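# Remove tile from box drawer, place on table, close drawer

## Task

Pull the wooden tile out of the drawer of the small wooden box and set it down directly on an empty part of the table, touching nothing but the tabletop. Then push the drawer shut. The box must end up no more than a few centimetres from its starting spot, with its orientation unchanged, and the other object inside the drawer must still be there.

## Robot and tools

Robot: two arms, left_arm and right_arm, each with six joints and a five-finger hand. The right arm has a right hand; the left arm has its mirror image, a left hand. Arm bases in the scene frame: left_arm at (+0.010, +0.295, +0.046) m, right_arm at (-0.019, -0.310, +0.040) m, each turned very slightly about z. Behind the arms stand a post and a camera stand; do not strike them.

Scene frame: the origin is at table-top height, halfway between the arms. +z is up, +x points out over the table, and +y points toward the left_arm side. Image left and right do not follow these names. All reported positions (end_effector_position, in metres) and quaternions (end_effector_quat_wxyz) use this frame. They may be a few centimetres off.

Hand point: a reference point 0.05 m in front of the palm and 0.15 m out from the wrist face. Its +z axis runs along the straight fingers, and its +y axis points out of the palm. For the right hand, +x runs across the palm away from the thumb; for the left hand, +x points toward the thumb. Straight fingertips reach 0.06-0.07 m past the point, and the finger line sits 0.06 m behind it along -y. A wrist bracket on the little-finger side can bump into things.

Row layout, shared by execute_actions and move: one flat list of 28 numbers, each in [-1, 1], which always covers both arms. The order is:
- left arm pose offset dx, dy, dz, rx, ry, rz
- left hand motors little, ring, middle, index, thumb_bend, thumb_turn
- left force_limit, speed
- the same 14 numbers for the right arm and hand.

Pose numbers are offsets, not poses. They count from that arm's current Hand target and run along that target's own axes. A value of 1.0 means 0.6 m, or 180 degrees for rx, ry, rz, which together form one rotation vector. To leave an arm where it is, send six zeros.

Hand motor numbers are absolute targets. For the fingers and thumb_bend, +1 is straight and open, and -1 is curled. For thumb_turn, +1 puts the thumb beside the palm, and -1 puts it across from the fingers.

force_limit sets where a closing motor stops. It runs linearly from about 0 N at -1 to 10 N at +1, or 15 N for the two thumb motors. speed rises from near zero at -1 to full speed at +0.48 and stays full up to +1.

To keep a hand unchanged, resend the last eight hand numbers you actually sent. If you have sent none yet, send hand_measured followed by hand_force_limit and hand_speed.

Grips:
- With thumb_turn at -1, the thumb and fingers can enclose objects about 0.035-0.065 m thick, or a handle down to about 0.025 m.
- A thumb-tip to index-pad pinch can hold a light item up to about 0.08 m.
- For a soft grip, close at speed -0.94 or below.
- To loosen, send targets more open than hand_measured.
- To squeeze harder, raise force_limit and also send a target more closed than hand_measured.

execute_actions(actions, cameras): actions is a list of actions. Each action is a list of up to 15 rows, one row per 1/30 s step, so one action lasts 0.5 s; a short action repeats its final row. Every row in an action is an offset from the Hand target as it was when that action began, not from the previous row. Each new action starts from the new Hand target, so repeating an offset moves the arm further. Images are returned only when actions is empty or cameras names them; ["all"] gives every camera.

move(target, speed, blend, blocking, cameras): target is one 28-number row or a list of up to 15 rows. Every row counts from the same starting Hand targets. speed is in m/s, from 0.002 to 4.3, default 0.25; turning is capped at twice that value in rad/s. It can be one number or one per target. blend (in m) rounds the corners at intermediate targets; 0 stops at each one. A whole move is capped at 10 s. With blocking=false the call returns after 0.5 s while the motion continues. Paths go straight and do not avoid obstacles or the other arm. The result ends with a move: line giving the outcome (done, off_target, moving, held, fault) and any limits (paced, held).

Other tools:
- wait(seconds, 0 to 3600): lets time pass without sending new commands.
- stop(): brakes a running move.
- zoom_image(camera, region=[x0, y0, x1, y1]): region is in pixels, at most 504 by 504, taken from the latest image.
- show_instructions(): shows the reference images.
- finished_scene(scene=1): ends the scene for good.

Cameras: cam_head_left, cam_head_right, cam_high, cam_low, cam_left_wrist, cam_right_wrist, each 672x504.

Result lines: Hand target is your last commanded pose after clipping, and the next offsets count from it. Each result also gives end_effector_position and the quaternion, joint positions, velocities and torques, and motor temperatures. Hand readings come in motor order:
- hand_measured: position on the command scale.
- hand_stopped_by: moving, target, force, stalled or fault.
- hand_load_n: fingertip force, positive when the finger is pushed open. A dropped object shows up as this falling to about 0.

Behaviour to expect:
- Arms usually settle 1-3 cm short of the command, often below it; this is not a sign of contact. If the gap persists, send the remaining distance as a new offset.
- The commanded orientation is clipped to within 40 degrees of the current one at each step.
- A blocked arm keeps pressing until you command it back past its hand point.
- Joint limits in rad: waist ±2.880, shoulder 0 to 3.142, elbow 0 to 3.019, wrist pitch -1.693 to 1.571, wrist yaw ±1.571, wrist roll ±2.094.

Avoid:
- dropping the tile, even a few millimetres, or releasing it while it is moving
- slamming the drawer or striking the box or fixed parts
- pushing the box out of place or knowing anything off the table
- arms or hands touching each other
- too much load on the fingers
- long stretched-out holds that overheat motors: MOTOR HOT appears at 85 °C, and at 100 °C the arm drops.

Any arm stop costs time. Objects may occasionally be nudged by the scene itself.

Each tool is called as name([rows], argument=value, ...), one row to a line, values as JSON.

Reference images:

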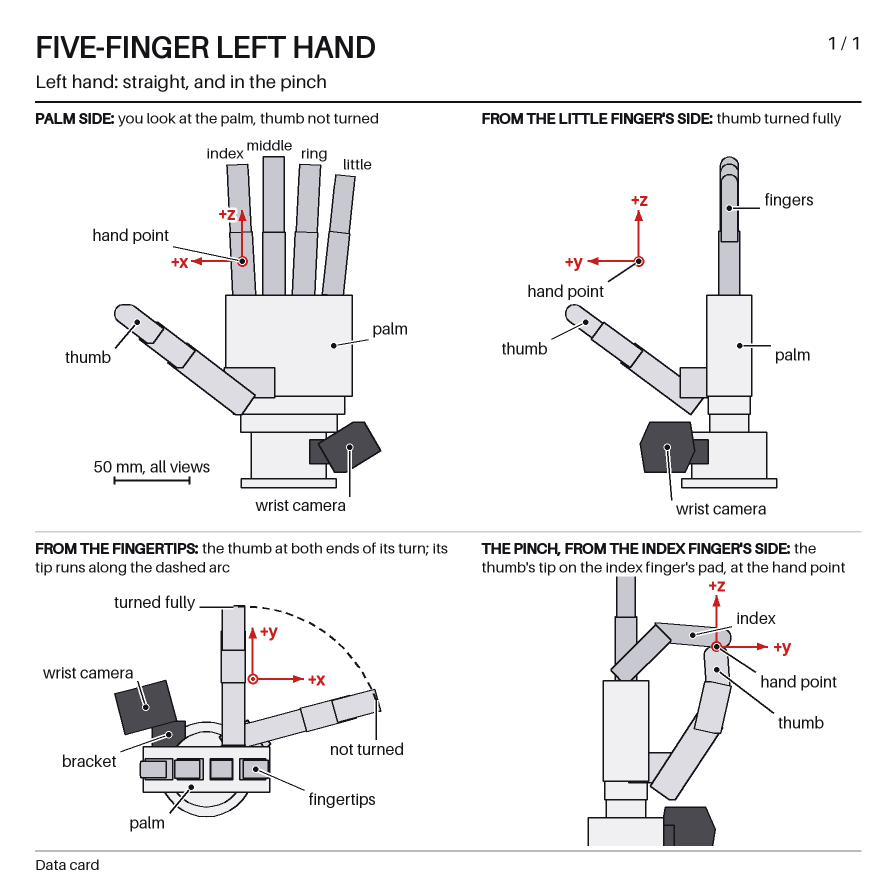

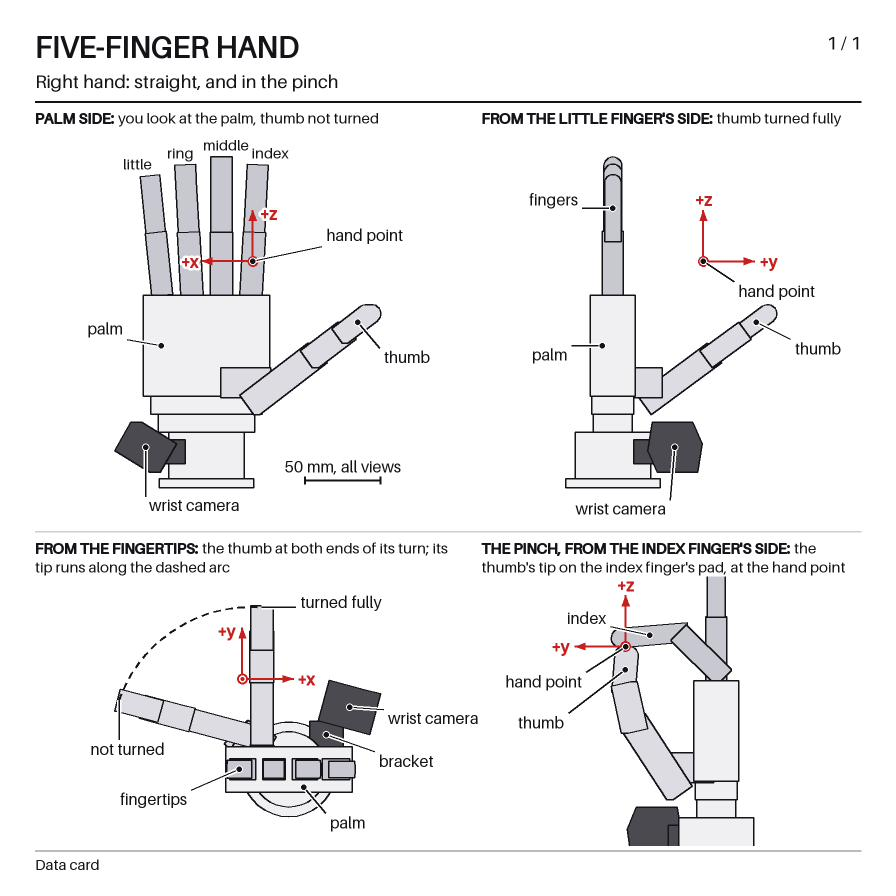

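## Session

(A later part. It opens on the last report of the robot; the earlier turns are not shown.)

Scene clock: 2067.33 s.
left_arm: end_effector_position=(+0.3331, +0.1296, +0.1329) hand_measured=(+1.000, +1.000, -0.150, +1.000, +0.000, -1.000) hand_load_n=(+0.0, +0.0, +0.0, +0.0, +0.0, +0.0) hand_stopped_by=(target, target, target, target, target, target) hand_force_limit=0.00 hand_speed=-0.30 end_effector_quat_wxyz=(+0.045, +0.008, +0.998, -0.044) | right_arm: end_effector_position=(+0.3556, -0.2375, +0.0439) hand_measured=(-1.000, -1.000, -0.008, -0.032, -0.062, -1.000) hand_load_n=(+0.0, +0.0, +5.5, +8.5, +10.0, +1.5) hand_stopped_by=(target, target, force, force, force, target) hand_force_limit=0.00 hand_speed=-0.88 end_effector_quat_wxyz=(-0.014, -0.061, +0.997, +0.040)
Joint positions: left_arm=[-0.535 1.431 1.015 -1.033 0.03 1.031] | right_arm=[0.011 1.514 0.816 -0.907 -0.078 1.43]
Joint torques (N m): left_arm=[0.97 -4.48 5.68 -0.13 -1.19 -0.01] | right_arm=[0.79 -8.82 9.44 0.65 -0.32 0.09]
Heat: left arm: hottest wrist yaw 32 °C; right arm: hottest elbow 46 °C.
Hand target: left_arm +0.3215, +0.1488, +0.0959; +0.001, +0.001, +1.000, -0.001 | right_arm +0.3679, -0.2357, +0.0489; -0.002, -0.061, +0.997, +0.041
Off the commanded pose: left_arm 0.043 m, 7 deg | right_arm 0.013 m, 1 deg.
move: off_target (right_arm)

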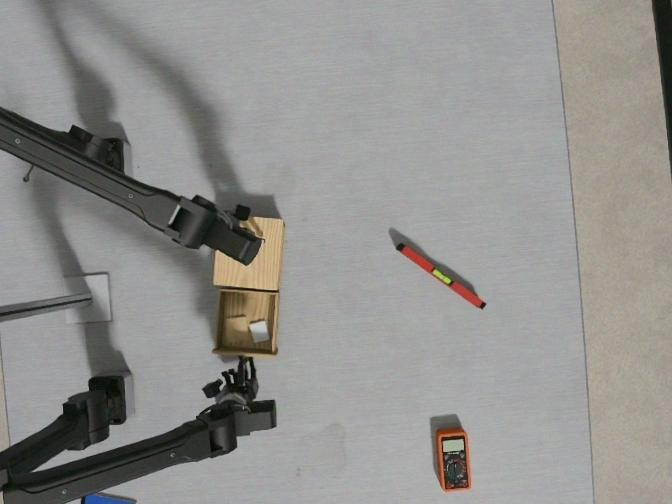

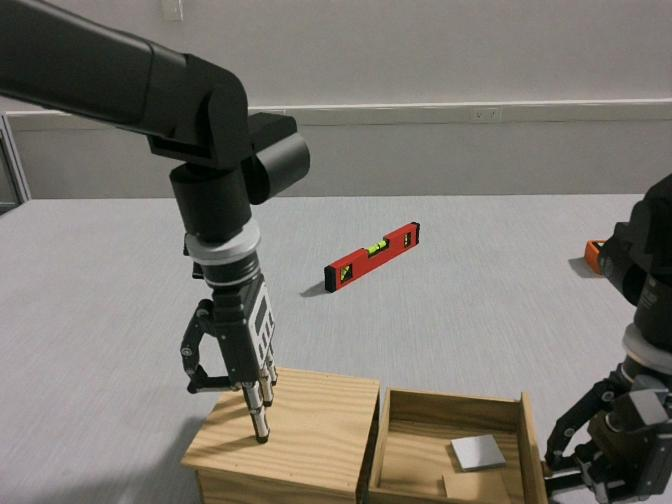

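execute_actions(actions=[], cameras=["cam_right_wrist","cam_head_left","cam_head_right"])

zoom_image(camera="cam_right_wrist", region=[372, 304, 672, 504])

zoom_image(camera="cam_head_right", region=[230, 250, 400, 350])

zoom_image(camera="cam_head_left", region=[220, 250, 390, 350])

Scene clock: 2133.37 s.
left_arm: end_effector_position=(+0.3331, +0.1296, +0.1329) hand_measured=(+1.000, +1.000, -0.150, +1.000, +0.000, -1.000) hand_load_n=(-0.5, +0.0, +0.0, +0.5, +0.0, +0.0) hand_stopped_by=(target, target, target, target, target, target) hand_force_limit=0.00 hand_speed=-0.30 end_effector_quat_wxyz=(+0.045, +0.008, +0.998, -0.044) | right_arm: end_effector_position=(+0.3557, -0.2375, +0.0439) hand_measured=(-1.000, -1.000, -0.008, -0.032, -0.062, -1.000) hand_load_n=(+0.0, +0.0, +5.5, +8.5, +10.0, +1.0) hand_stopped_by=(target, target, force, force, force, target) hand_force_limit=0.00 hand_speed=-0.88 end_effector_quat_wxyz=(-0.014, -0.062, +0.997, +0.040)
Joint positions: left_arm=[-0.535 1.431 1.015 -1.033 0.03 1.031] | right_arm=[0.011 1.514 0.816 -0.907 -0.078 1.43]
Joint velocities: within noise
Joint torques (N m): left_arm=[1.14 -4.48 5.71 -0.14 -1.2 -0.02] | right_arm=[0.73 -8.88 9.43 0.55 -0.32 0.08]
Motor temperatures (°C): left_arm=[28 28 31 28 32 30] | right_arm=[33 32 44 24 27 30]
Heat: left arm: hottest wrist yaw 32 °C; right arm: hottest elbow 44 °C.
Hand target: left_arm +0.3215, +0.1488, +0.0959; +0.001, +0.001, +1.000, -0.001 | right_arm +0.3680, -0.2357, +0.0489; -0.002, -0.061, +0.997, +0.041
Off the commanded pose: left_arm 0.043 m, 7 deg | right_arm 0.013 m, 1 deg.
Images, in order (width x height): cam_head_left 672x504, cam_head_right 672x504, cam_right_wrist 672x504.

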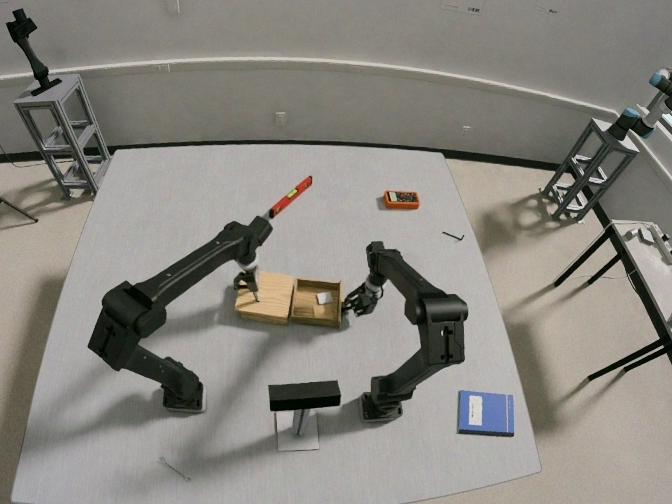

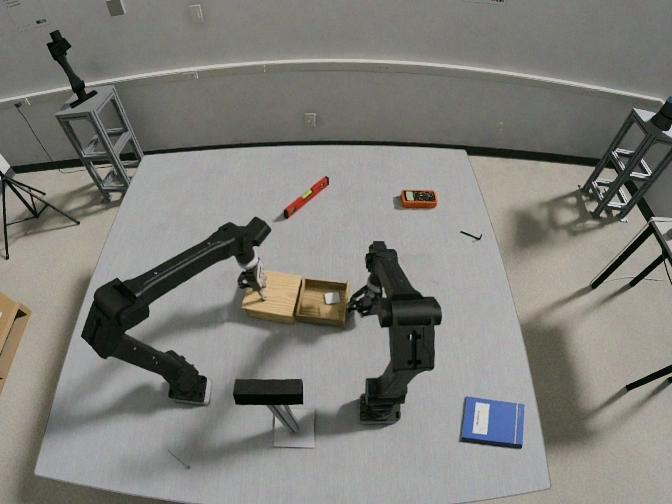

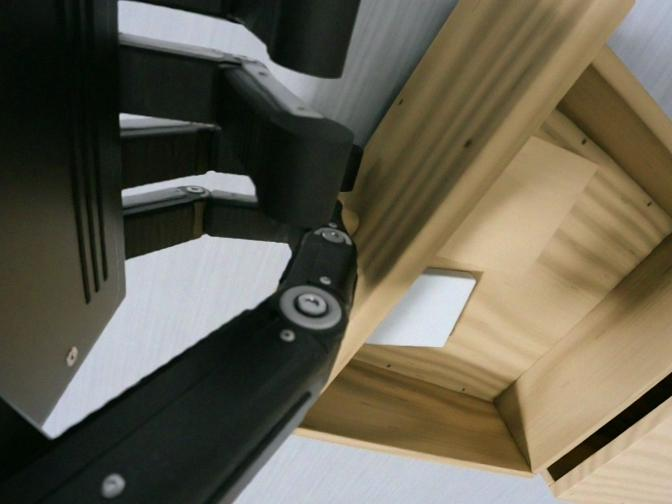

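Scaled by 1.680 from the camera's image (finer frame: 960x720).

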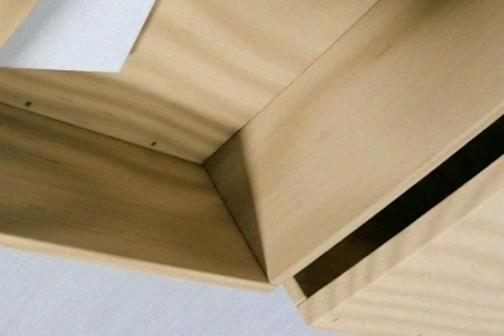

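Scaled by 2.965 from the camera's image (finer frame: 960x720).

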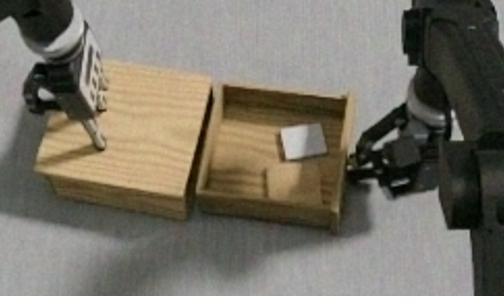

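Scaled by 2.965 from the camera's image (finer frame: 960x720).

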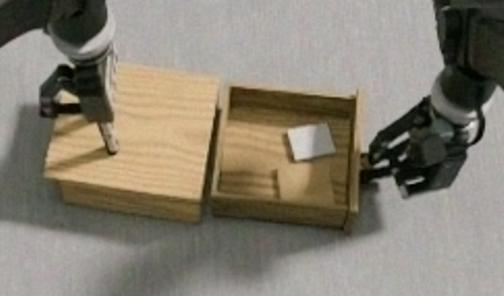

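zoom_image(camera="cam_head_right", region=[290, 270, 370, 335])

zoom_image(camera="cam_head_left", region=[280, 270, 360, 335])

Scaled by 6.300 from the camera's image (finer frame: 960x720).

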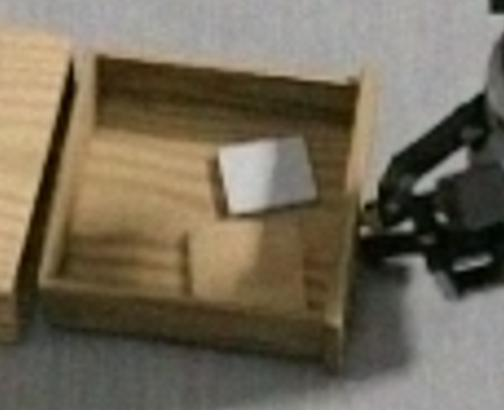

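Scaled by 6.300 from the camera's image (finer frame: 960x720).

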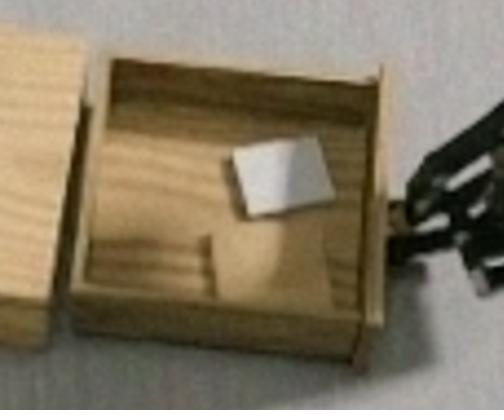

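move(target=[0,0,0,0,0,0, 1,1,-0.15,1,0.0,-1,0,-0.3, 0.008,0,0.0135,0,0,0, -1,-1,-0.35,-0.35,-0.25,-1,0.0,-0.88], speed=0.03, cameras=["cam_high","cam_low","cam_head_left","cam_head_right"])

zoom_image(camera="cam_high", region=[190, 200, 310, 380])

zoom_image(camera="cam_low", region=[340, 340, 600, 504])

zoom_image(camera="cam_head_left", region=[220, 250, 390, 350])

Scene clock: 2176.23 s.
left_arm: end_effector_position=(+0.3331, +0.1296, +0.1329) hand_measured=(+1.000, +1.000, -0.150, +1.000, +0.000, -1.000) hand_load_n=(+0.0, +0.0, +0.0, +0.0, +0.0, -0.5) hand_stopped_by=(target, target, target, target, target, target) hand_force_limit=0.00 hand_speed=-0.30 end_effector_quat_wxyz=(+0.045, +0.008, +0.998, -0.044) | right_arm: end_effector_position=(+0.3619, -0.2377, +0.0424) hand_measured=(-1.000, -1.000, -0.008, -0.032, -0.062, -1.000) hand_load_n=(+0.0, +0.0, +5.5, +9.0, +10.5, +1.0) hand_stopped_by=(target, target, force, force, force, target) hand_force_limit=0.00 hand_speed=-0.88 end_effector_quat_wxyz=(-0.003, -0.062, +0.997, +0.039)
Joint positions: left_arm=[-0.535 1.431 1.015 -1.033 0.03 1.031] | right_arm=[0.011 1.519 0.816 -0.88 -0.078 1.43]
Joint torques (N m): left_arm=[1.08 -4.6 5.74 -0.12 -1.2 -0.01] | right_arm=[0.79 -8.94 7.47 0.73 -0.32 0.09]
Heat: left arm: hottest wrist yaw 32 °C; right arm: hottest elbow 44 °C.
Hand target: left_arm +0.3215, +0.1488, +0.0959; +0.001, +0.001, +1.000, -0.001 | right_arm +0.3630, -0.2357, +0.0408; -0.002, -0.061, +0.997, +0.041
Off the commanded pose: left_arm 0.043 m, 7 deg | right_arm 0.003 m, 0 deg.
move: done
Images, in order (width x height): cam_head_left 672x504, cam_head_right 672x504, cam_high 672x504, cam_low 672x504.

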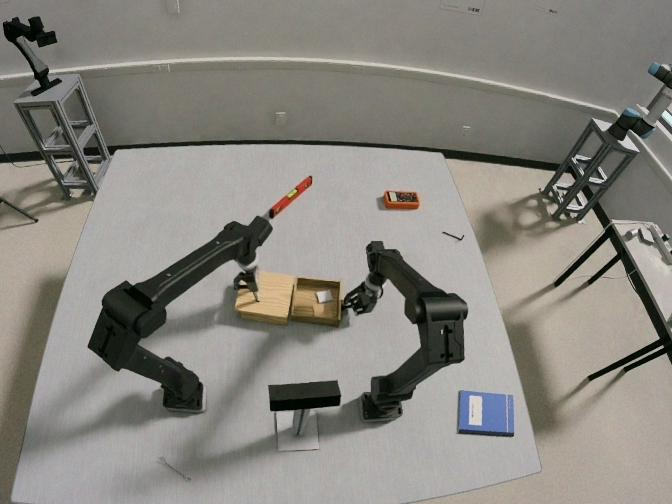

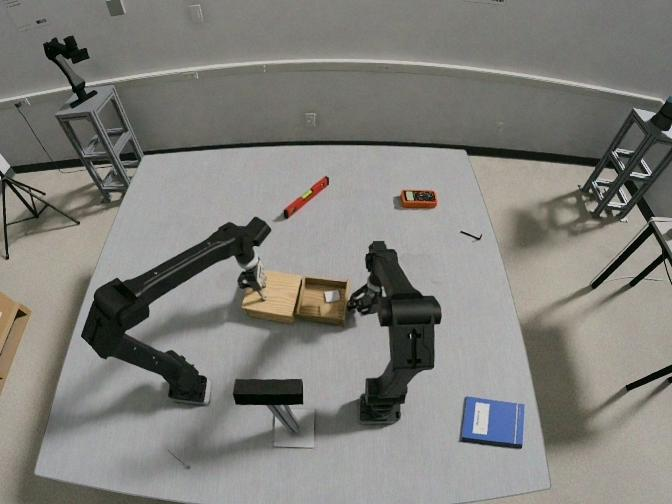

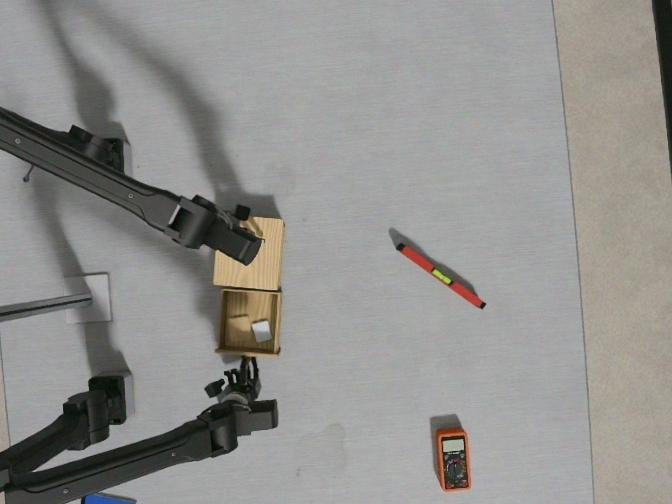

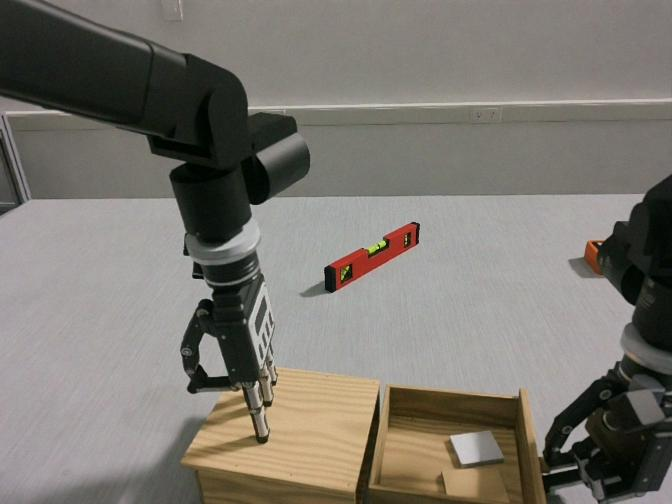

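Scaled by 2.800 from the camera's image (finer frame: 960x720).

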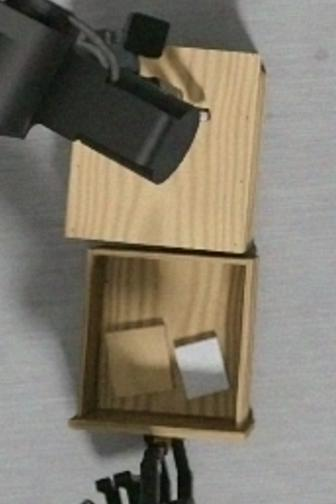

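Scaled by 1.938 from the camera's image (finer frame: 960x720).

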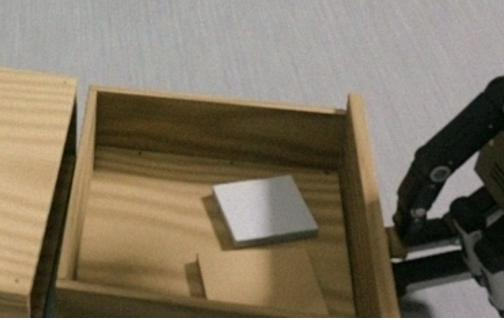

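Scaled by 2.965 from the camera's image (finer frame: 960x720).

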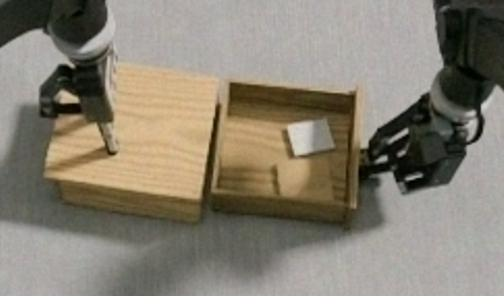

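move(target=[0,0,0,0,0,0, 1,1,-0.15,1,0.0,-1,0,-0.3, 0.027,0.003,0.020,0,0,0, -1,-1,-0.35,-0.35,-0.25,-1,0.0,-0.88], speed=0.05, cameras=["cam_high","cam_low","cam_head_left"])

zoom_image(camera="cam_high", region=[190, 200, 310, 380])

zoom_image(camera="cam_low", region=[340, 340, 600, 504])

zoom_image(camera="cam_head_left", region=[220, 250, 390, 350])

Scene clock: 2189.40 s.
left_arm: end_effector_position=(+0.3331, +0.1296, +0.1329) hand_measured=(+1.000, +1.000, -0.150, +1.000, +0.000, -1.000) hand_load_n=(+0.0, +0.0, +0.0, +0.5, +0.0, +0.0) hand_stopped_by=(target, target, target, target, target, target) hand_force_limit=0.00 hand_speed=-0.30 end_effector_quat_wxyz=(+0.045, +0.008, +0.998, -0.044) | right_arm: end_effector_position=(+0.3547, -0.2361, +0.0360) hand_measured=(-1.000, -1.000, -0.008, -0.032, -0.062, -1.000) hand_load_n=(+0.5, +0.0, +5.0, +7.5, +4.0, +0.0) hand_stopped_by=(target, target, force, force, force, target) hand_force_limit=0.00 hand_speed=-0.88 end_effector_quat_wxyz=(+0.006, -0.062, +0.997, +0.042)
Joint positions: left_arm=[-0.535 1.431 1.015 -1.033 0.03 1.031] | right_arm=[0.011 1.506 0.775 -0.835 -0.086 1.43]
Joint torques (N m): left_arm=[0.97 -4.48 5.7 -0.16 -1.2 -0.03] | right_arm=[0.85 -8.7 5.89 0.57 -0.07 0.11]
Heat: left arm: hottest wrist yaw 32 °C; right arm: hottest elbow 43 °C.
Hand target: left_arm +0.3215, +0.1488, +0.0959; +0.001, +0.001, +1.000, -0.001 | right_arm +0.3467, -0.2348, +0.0290; -0.002, -0.061, +0.997, +0.041
Off the commanded pose: left_arm 0.043 m, 7 deg | right_arm 0.011 m, 1 deg.
move: off_target (right_arm)
Images, in order (width x height): cam_head_left 672x504, cam_high 672x504, cam_low 672x504.

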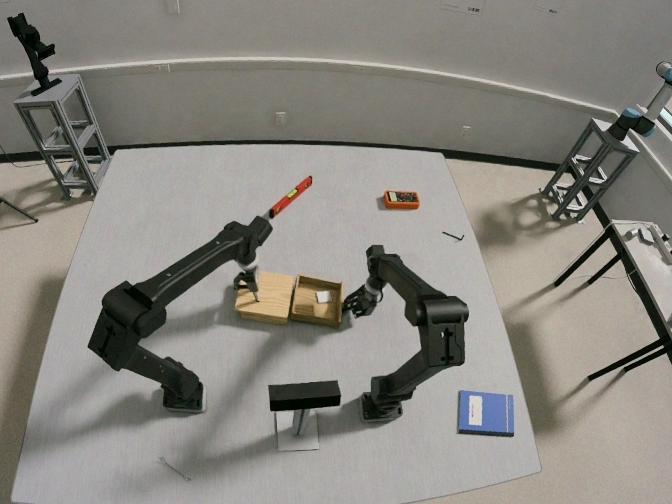

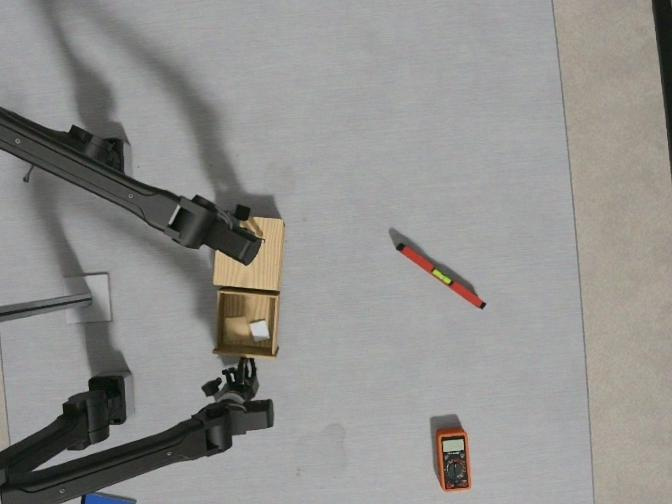

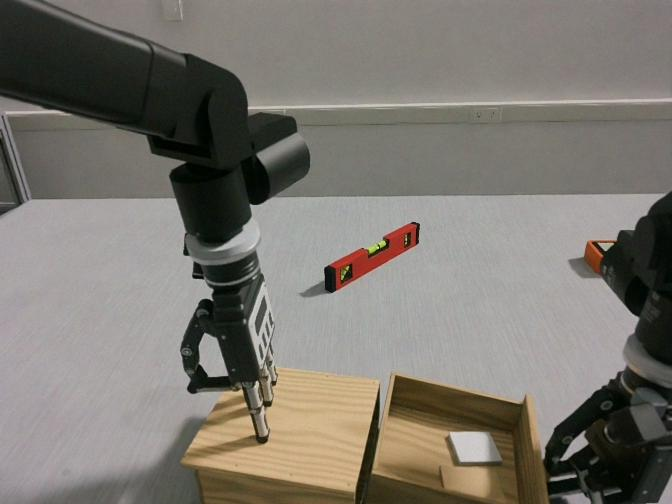

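Scaled by 2.800 from the camera's image (finer frame: 960x720).

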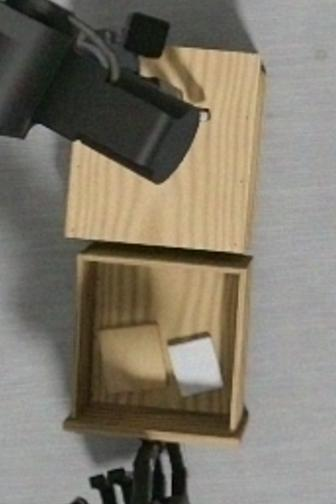

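Scaled by 1.938 from the camera's image (finer frame: 960x720).

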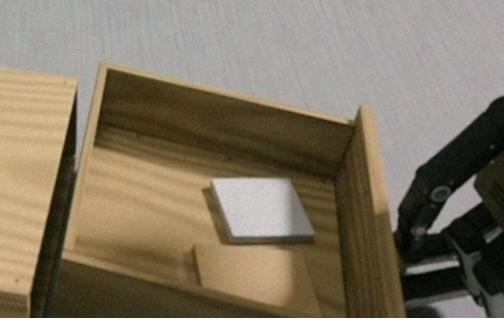

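Scaled by 2.965 from the camera's image (finer frame: 960x720).

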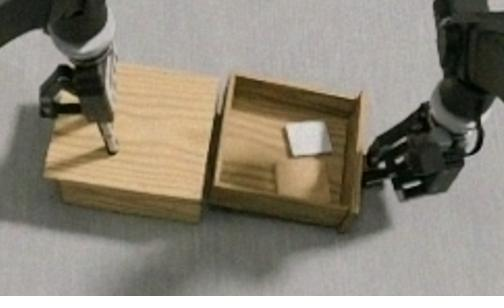

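move(target=[0,0,0,0,0,0, 1,1,-0.15,1,0.0,-1,0,-0.3, 0,0,-0.020,0,0,0, -1,-1,-0.35,-0.35,-0.25,-1,0.0,-0.88], speed=0.05, cameras=["cam_high","cam_low","cam_head_left"])

zoom_image(camera="cam_high", region=[190, 200, 310, 380])

zoom_image(camera="cam_low", region=[340, 340, 600, 504])

zoom_image(camera="cam_head_left", region=[220, 250, 390, 350])

Scene clock: 2208.87 s.
left_arm: end_effector_position=(+0.3331, +0.1296, +0.1329) hand_measured=(+1.000, +1.000, -0.150, +1.000, +0.000, -1.000) hand_load_n=(+0.0, +0.0, +0.5, +0.0, +0.0, +0.0) hand_stopped_by=(target, target, target, target, target, target) hand_force_limit=0.00 hand_speed=-0.30 end_effector_quat_wxyz=(+0.045, +0.008, +0.998, -0.044) | right_arm: end_effector_position=(+0.3495, -0.2366, +0.0384) hand_measured=(-1.000, -1.000, -0.008, -0.032, -0.062, -1.000) hand_load_n=(+0.0, +0.5, +5.5, +8.5, +8.5, +1.5) hand_stopped_by=(target, target, force, force, force, target) hand_force_limit=0.00 hand_speed=-0.88 end_effector_quat_wxyz=(-0.002, -0.062, +0.997, +0.042)
Joint positions: left_arm=[-0.535 1.431 1.015 -1.033 0.03 1.031] | right_arm=[0.011 1.497 0.775 -0.859 -0.082 1.43]
Joint torques (N m): left_arm=[0.97 -4.6 5.75 -0.14 -1.2 -0.01] | right_arm=[0.67 -9.82 7.06 -0.06 -0.17 0.08]
Heat: left arm: hottest wrist yaw 32 °C; right arm: hottest elbow 42 °C.
Hand target: left_arm +0.3215, +0.1488, +0.0959; +0.001, +0.001, +1.000, -0.001 | right_arm +0.3468, -0.2358, +0.0409; -0.002, -0.061, +0.997, +0.041
Off the commanded pose: left_arm 0.043 m, 7 deg | right_arm 0.004 m, 0 deg.
move: done
Images, in order (width x height): cam_head_left 672x504, cam_high 672x504, cam_low 672x504.

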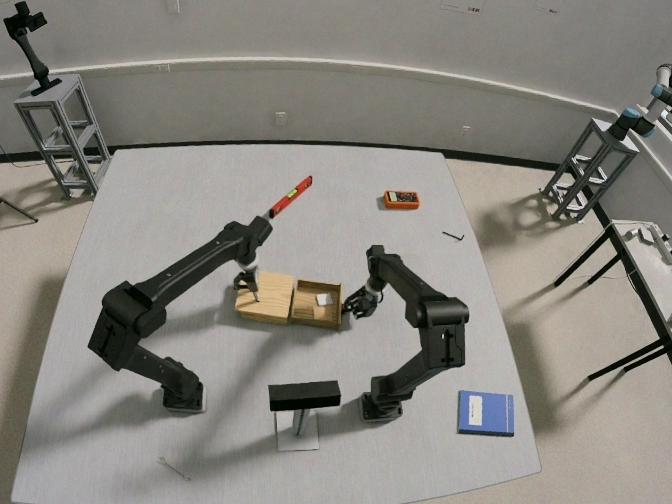

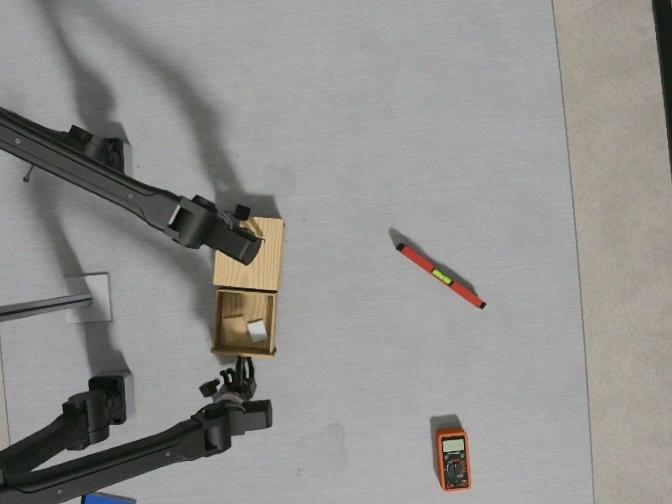

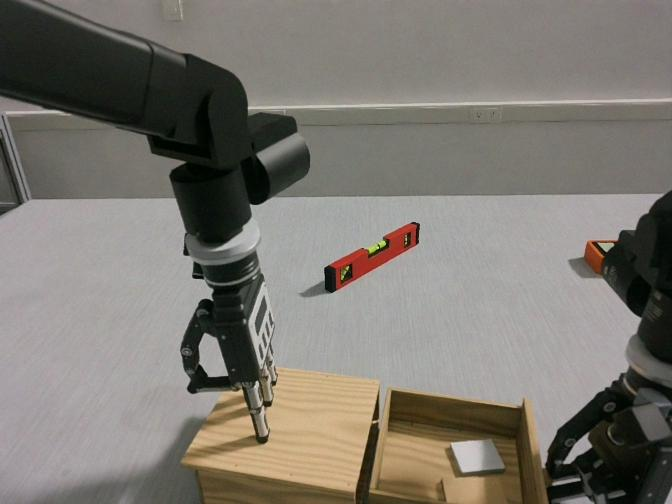

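Scaled by 2.800 from the camera's image (finer frame: 960x720).

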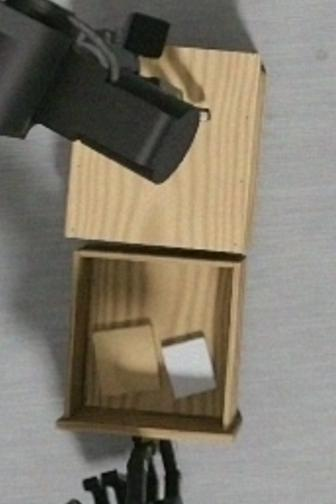

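Scaled by 1.938 from the camera's image (finer frame: 960x720).

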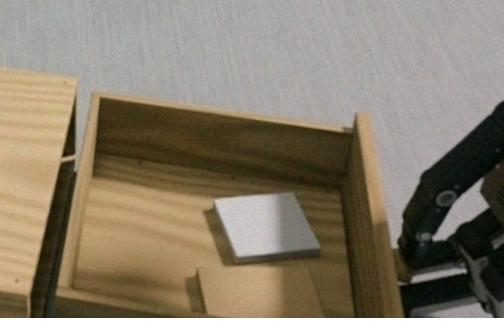

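Scaled by 2.965 from the camera's image (finer frame: 960x720).

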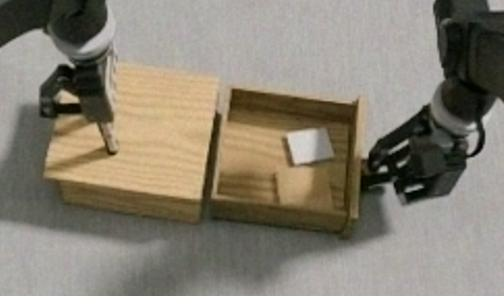

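zoom_image(camera="cam_head_left", region=[230, 290, 350, 340])

zoom_image(camera="cam_low", region=[180, 434, 360, 504])

zoom_image(camera="cam_low", region=[350, 370, 430, 430])

Scaled by 4.200 from the camera's image (finer frame: 960x720).

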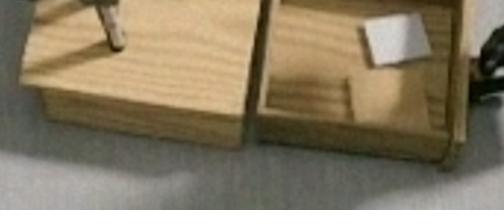

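Scaled by 2.800 from the camera's image (finer frame: 960x720).

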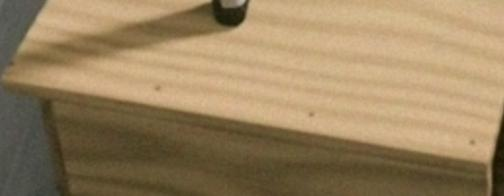

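Scaled by 6.300 from the camera's image (finer frame: 960x720).

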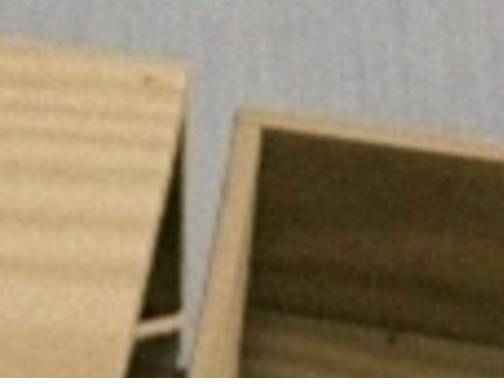

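move([
  [0,0,0,0,0,0, 1,1,-0.15,1,0.0,-1,0,-0.3, 0,-0.03,0,0,0,0, -1,-1,-0.35,-0.35,-0.25,-1,0.0,-0.88],
  [0,0,0,0,0,0, 1,1,-0.15,1,0.0,-1,0,-0.3, 0,-0.03,0,0,0,0, -1,-1,-0.35,-0.35,0.3,-1,0.0,-0.9],
], speed=0.03, cameras=["cam_high","cam_low"])

zoom_image(camera="cam_low", region=[340, 340, 600, 504])

Scene clock: 2344.50 s.
left_arm: end_effector_position=(+0.3331, +0.1296, +0.1329) hand_measured=(+1.000, +1.000, -0.150, +1.000, +0.000, -1.000) hand_load_n=(+0.0, +0.0, +0.0, +0.0, +0.0, +0.0) hand_stopped_by=(target, target, target, target, target, target) hand_force_limit=0.00 hand_speed=-0.30 end_effector_quat_wxyz=(+0.045, +0.008, +0.998, -0.044) | right_arm: end_effector_position=(+0.3493, -0.2481, +0.0384) hand_measured=(-1.000, -1.000, -0.010, -0.032, +0.300, -1.000) hand_load_n=(+0.0, +0.0, +0.5, +0.0, +0.0, +0.0) hand_stopped_by=(target, target, force, force, target, target) hand_force_limit=0.00 hand_speed=-0.90 end_effector_quat_wxyz=(-0.001, -0.063, +0.997, +0.041)
Joint positions: left_arm=[-0.535 1.431 1.015 -1.033 0.03 1.031] | right_arm=[-0.022 1.497 0.775 -0.86 -0.082 1.396]
Joint torques (N m): left_arm=[1.08 -4.54 5.74 -0.14 -1.19 -0.03] | right_arm=[-0.73 -8.94 7.69 -0.02 -0.15 -0.08]
Motor temperatures (°C): left_arm=[27 28 31 27 32 30] | right_arm=[33 32 39 24 26 29]
Heat: left arm: hottest wrist yaw 32 °C; right arm: hottest elbow 39 °C.
Hand target: left_arm +0.3215, +0.1488, +0.0959; +0.001, +0.001, +1.000, -0.001 | right_arm +0.3490, -0.2536, +0.0394; -0.002, -0.061, +0.997, +0.041
Off the commanded pose: left_arm 0.043 m, 7 deg | right_arm 0.006 m, 0 deg.
move: done

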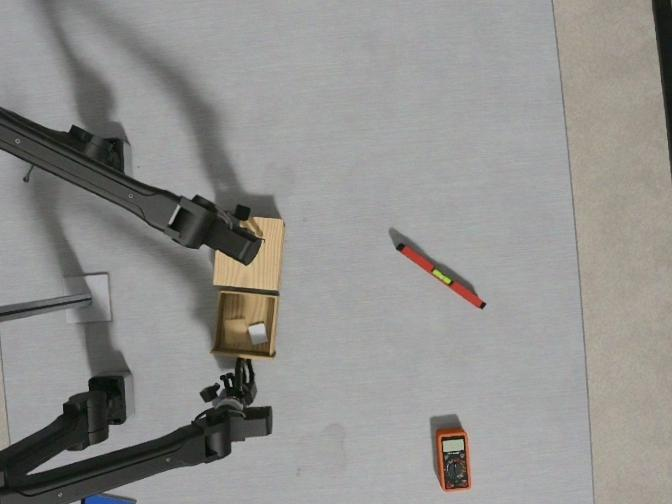

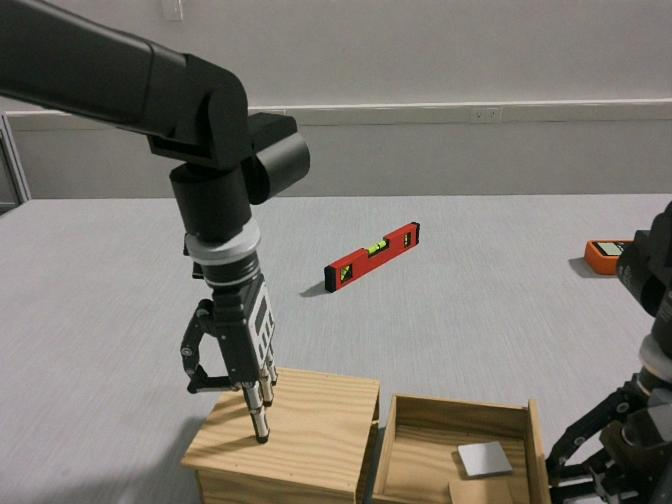

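Scaled by 1.938 from the camera's image (finer frame: 960x720).

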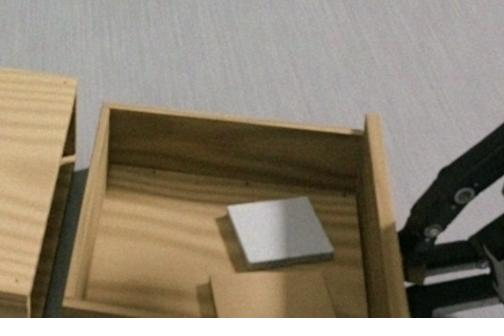

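move([
  [0,0,0,0,0,0, 1,1,-0.15,1,0.0,-1,0,-0.3, 0,0,-0.02,0,0,0, -1,-1,-0.35,-0.35,0.3,-1,0.0,-0.9],
  [0,0,0,0,0,0, 1,1,-0.15,1,0.0,-1,0,-0.3, 0,0,-0.02,0,0,0, -1,-1,0.3,0.3,0.3,-1,0.0,-0.9],
], speed=0.03, cameras=["cam_high","cam_low"])

zoom_image(camera="cam_low", region=[340, 340, 672, 504])

Scene clock: 2519.10 s.
left_arm: end_effector_position=(+0.3331, +0.1296, +0.1329) hand_measured=(+1.000, +1.000, -0.150, +1.000, +0.000, -1.000) hand_load_n=(+0.0, +0.0, +0.0, +0.5, +0.0, +0.0) hand_stopped_by=(target, target, target, target, target, target) hand_force_limit=0.00 hand_speed=-0.30 end_effector_quat_wxyz=(+0.045, +0.008, +0.998, -0.044) | right_arm: end_effector_position=(+0.3407, -0.2476, +0.0438) hand_measured=(-1.000, -1.000, +0.300, +0.300, +0.300, -1.000) hand_load_n=(+0.0, +0.0, -1.0, +0.0, +0.0, +0.0) hand_stopped_by=(target, target, target, target, target, target) hand_force_limit=0.00 hand_speed=-0.90 end_effector_quat_wxyz=(-0.013, -0.063, +0.997, +0.044)
Joint positions: left_arm=[-0.535 1.431 1.015 -1.033 0.03 1.031] | right_arm=[-0.024 1.48 0.775 -0.901 -0.085 1.393]
Joint torques (N m): left_arm=[0.97 -4.48 5.71 -0.17 -1.2 0] | right_arm=[-0.73 -9.35 9.01 0.03 -0.04 -0.08]
Heat: left arm: hottest wrist yaw 31 °C; right arm: hottest elbow 39 °C.
Hand target: left_arm +0.3215, +0.1488, +0.0959; +0.001, +0.001, +1.000, -0.001 | right_arm +0.3491, -0.2547, +0.0513; -0.002, -0.061, +0.997, +0.041
Off the commanded pose: left_arm 0.043 m, 7 deg | right_arm 0.013 m, 1 deg.
move: off_target (right_arm); target 2's new numbers were sent with right_arm's hand 0.015 m and 2 deg from that target

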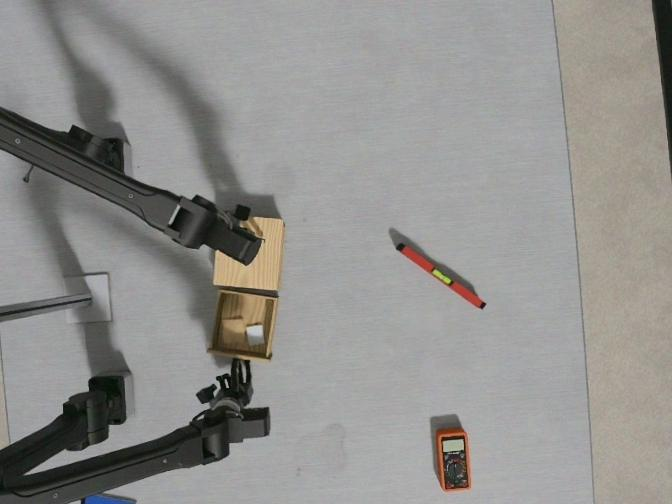

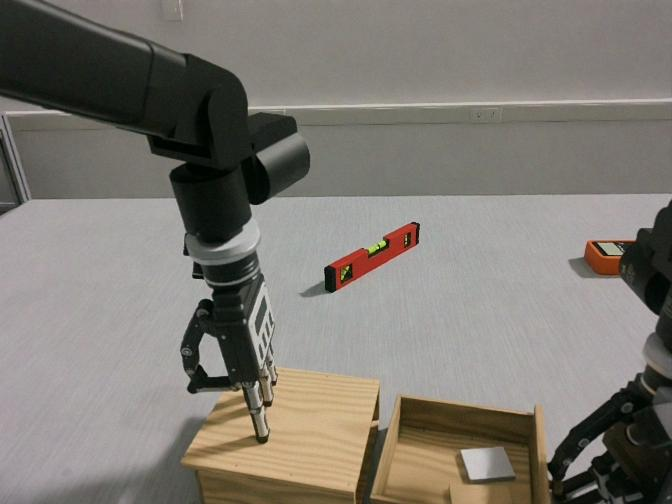

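Scaled by 1.518 from the camera's image (finer frame: 960x720).

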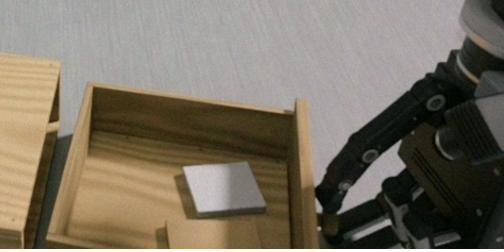

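zoom_image(camera="cam_high", region=[190, 280, 290, 400])

zoom_image(camera="cam_low", region=[500, 380, 672, 504])

Scaled by 4.200 from the camera's image (finer frame: 960x720).

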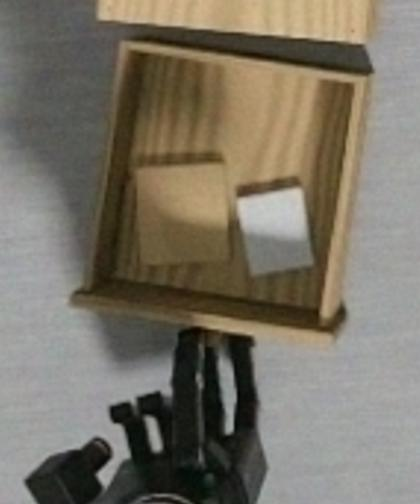

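Scaled by 2.930 from the camera's image (finer frame: 960x720).

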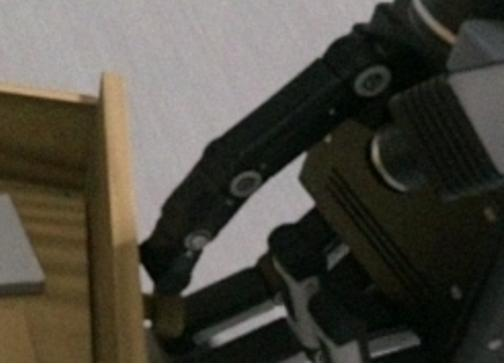

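move([
  [0,0,-0.03,0,0,0, 1,1,-0.15,1,0.0,-1,0,-0.3, 0.0163,-0.1323,0,0,0,0, -1,-1,0.3,0.3,0.3,-1,0.0,-0.3],
  [0,0,-0.15,0,0,0, 1,1,-0.15,1,0.0,-1,0,-0.3, 0.0163,-0.1323,-0.167,0,0,0, -1,-1,0.3,0.3,0.3,-1,0.0,-0.3],
], speed=0.08, blend=0.02, cameras=["cam_high","cam_low"])

Scene clock: 2621.67 s.
left_arm: end_effector_position=(+0.3066, +0.1541, +0.1666) hand_measured=(+1.000, +1.000, -0.150, +1.000, +0.000, -1.000) hand_load_n=(+0.0, +0.0, +0.5, +0.0, +0.0, -0.5) hand_stopped_by=(target, target, target, target, target, target) hand_force_limit=0.00 hand_speed=-0.30 end_effector_quat_wxyz=(-0.021, +0.005, +1.000, +0.012) | right_arm: end_effector_position=(+0.3357, -0.3316, +0.1277) hand_measured=(-1.000, -1.000, +0.300, +0.300, +0.300, -1.000) hand_load_n=(+0.0, +0.0, +0.5, +0.0, +0.0, +0.0) hand_stopped_by=(target, target, target, target, target, target) hand_force_limit=0.00 hand_speed=-0.30 end_effector_quat_wxyz=(-0.023, -0.062, +0.997, +0.049)
Joint positions: left_arm=[-0.53 1.433 1.087 -1.273 0.001 1.031] | right_arm=[-0.266 1.385 0.936 -1.199 -0.076 1.152]
Joint torques (N m): left_arm=[0.85 -12.92 11.95 -0.36 -0.1 -0.02] | right_arm=[-0.73 -9.23 12.6 -0.12 -0.11 -0.09]
Heat: left arm: hottest elbow 31 °C; right arm: hottest elbow 40 °C.
Hand target: left_arm +0.3215, +0.1489, +0.1859; +0.000, +0.000, +1.000, -0.001 | right_arm +0.3500, -0.3425, +0.1448; -0.002, -0.061, +0.997, +0.041
Off the commanded pose: left_arm 0.025 m, 3 deg | right_arm 0.025 m, 3 deg.
move: off_target (left_arm, right_arm)

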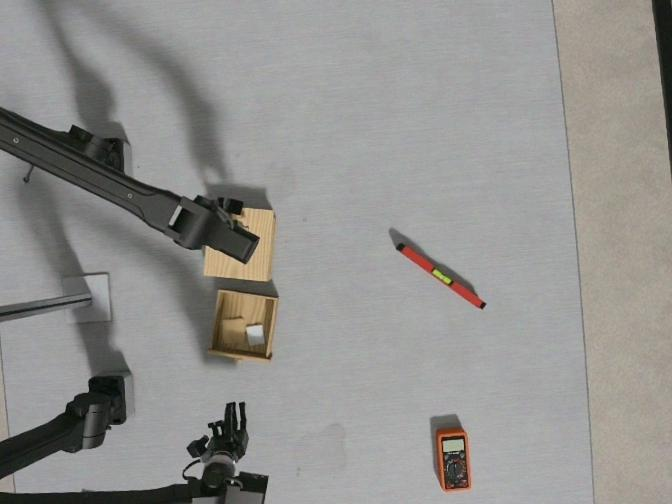

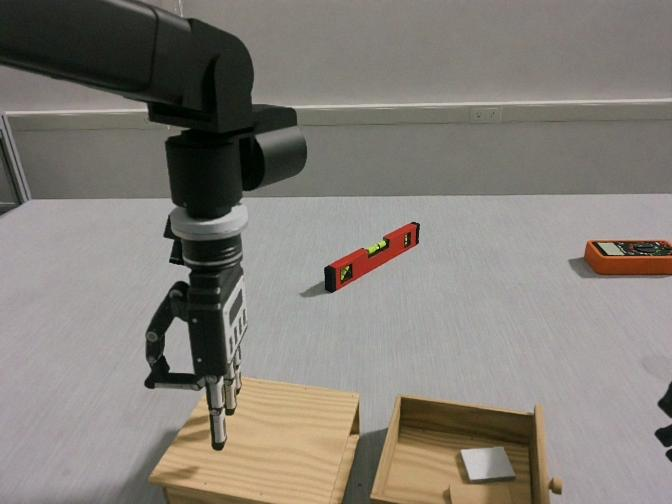

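zoom_image(camera="cam_low", region=[300, 370, 580, 504])

zoom_image(camera="cam_high", region=[190, 200, 290, 370])

zoom_image(camera="cam_head_left", region=[220, 250, 370, 350])

Scaled by 1.800 from the camera's image (finer frame: 960x720).

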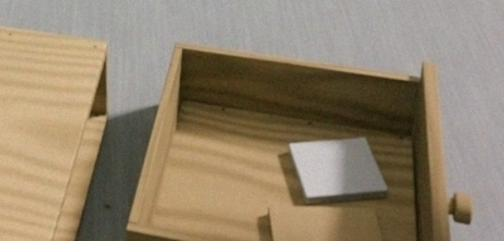

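Scaled by 2.965 from the camera's image (finer frame: 960x720).

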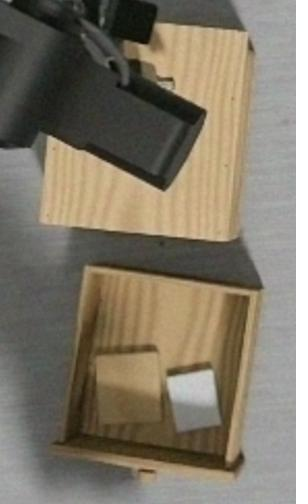

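This scene's latest camera images include none from cam_head_left. They are from: cam_high, cam_low. cam_head_left's image comes with the result of a call that names it in "cameras".

zoom_image(camera="cam_low", region=[320, 385, 400, 504])

zoom_image(camera="cam_low", region=[500, 380, 580, 504])

Scaled by 4.235 from the camera's image (finer frame: 960x720).

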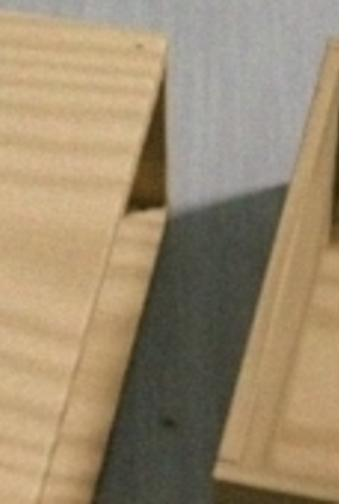

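Scaled by 4.065 from the camera's image (finer frame: 960x720).

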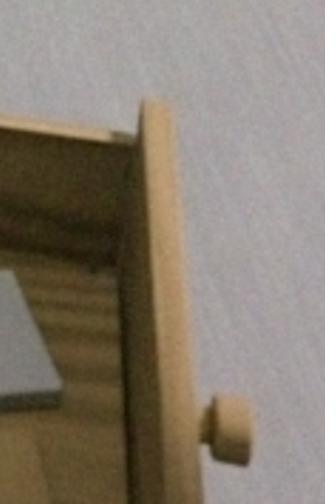

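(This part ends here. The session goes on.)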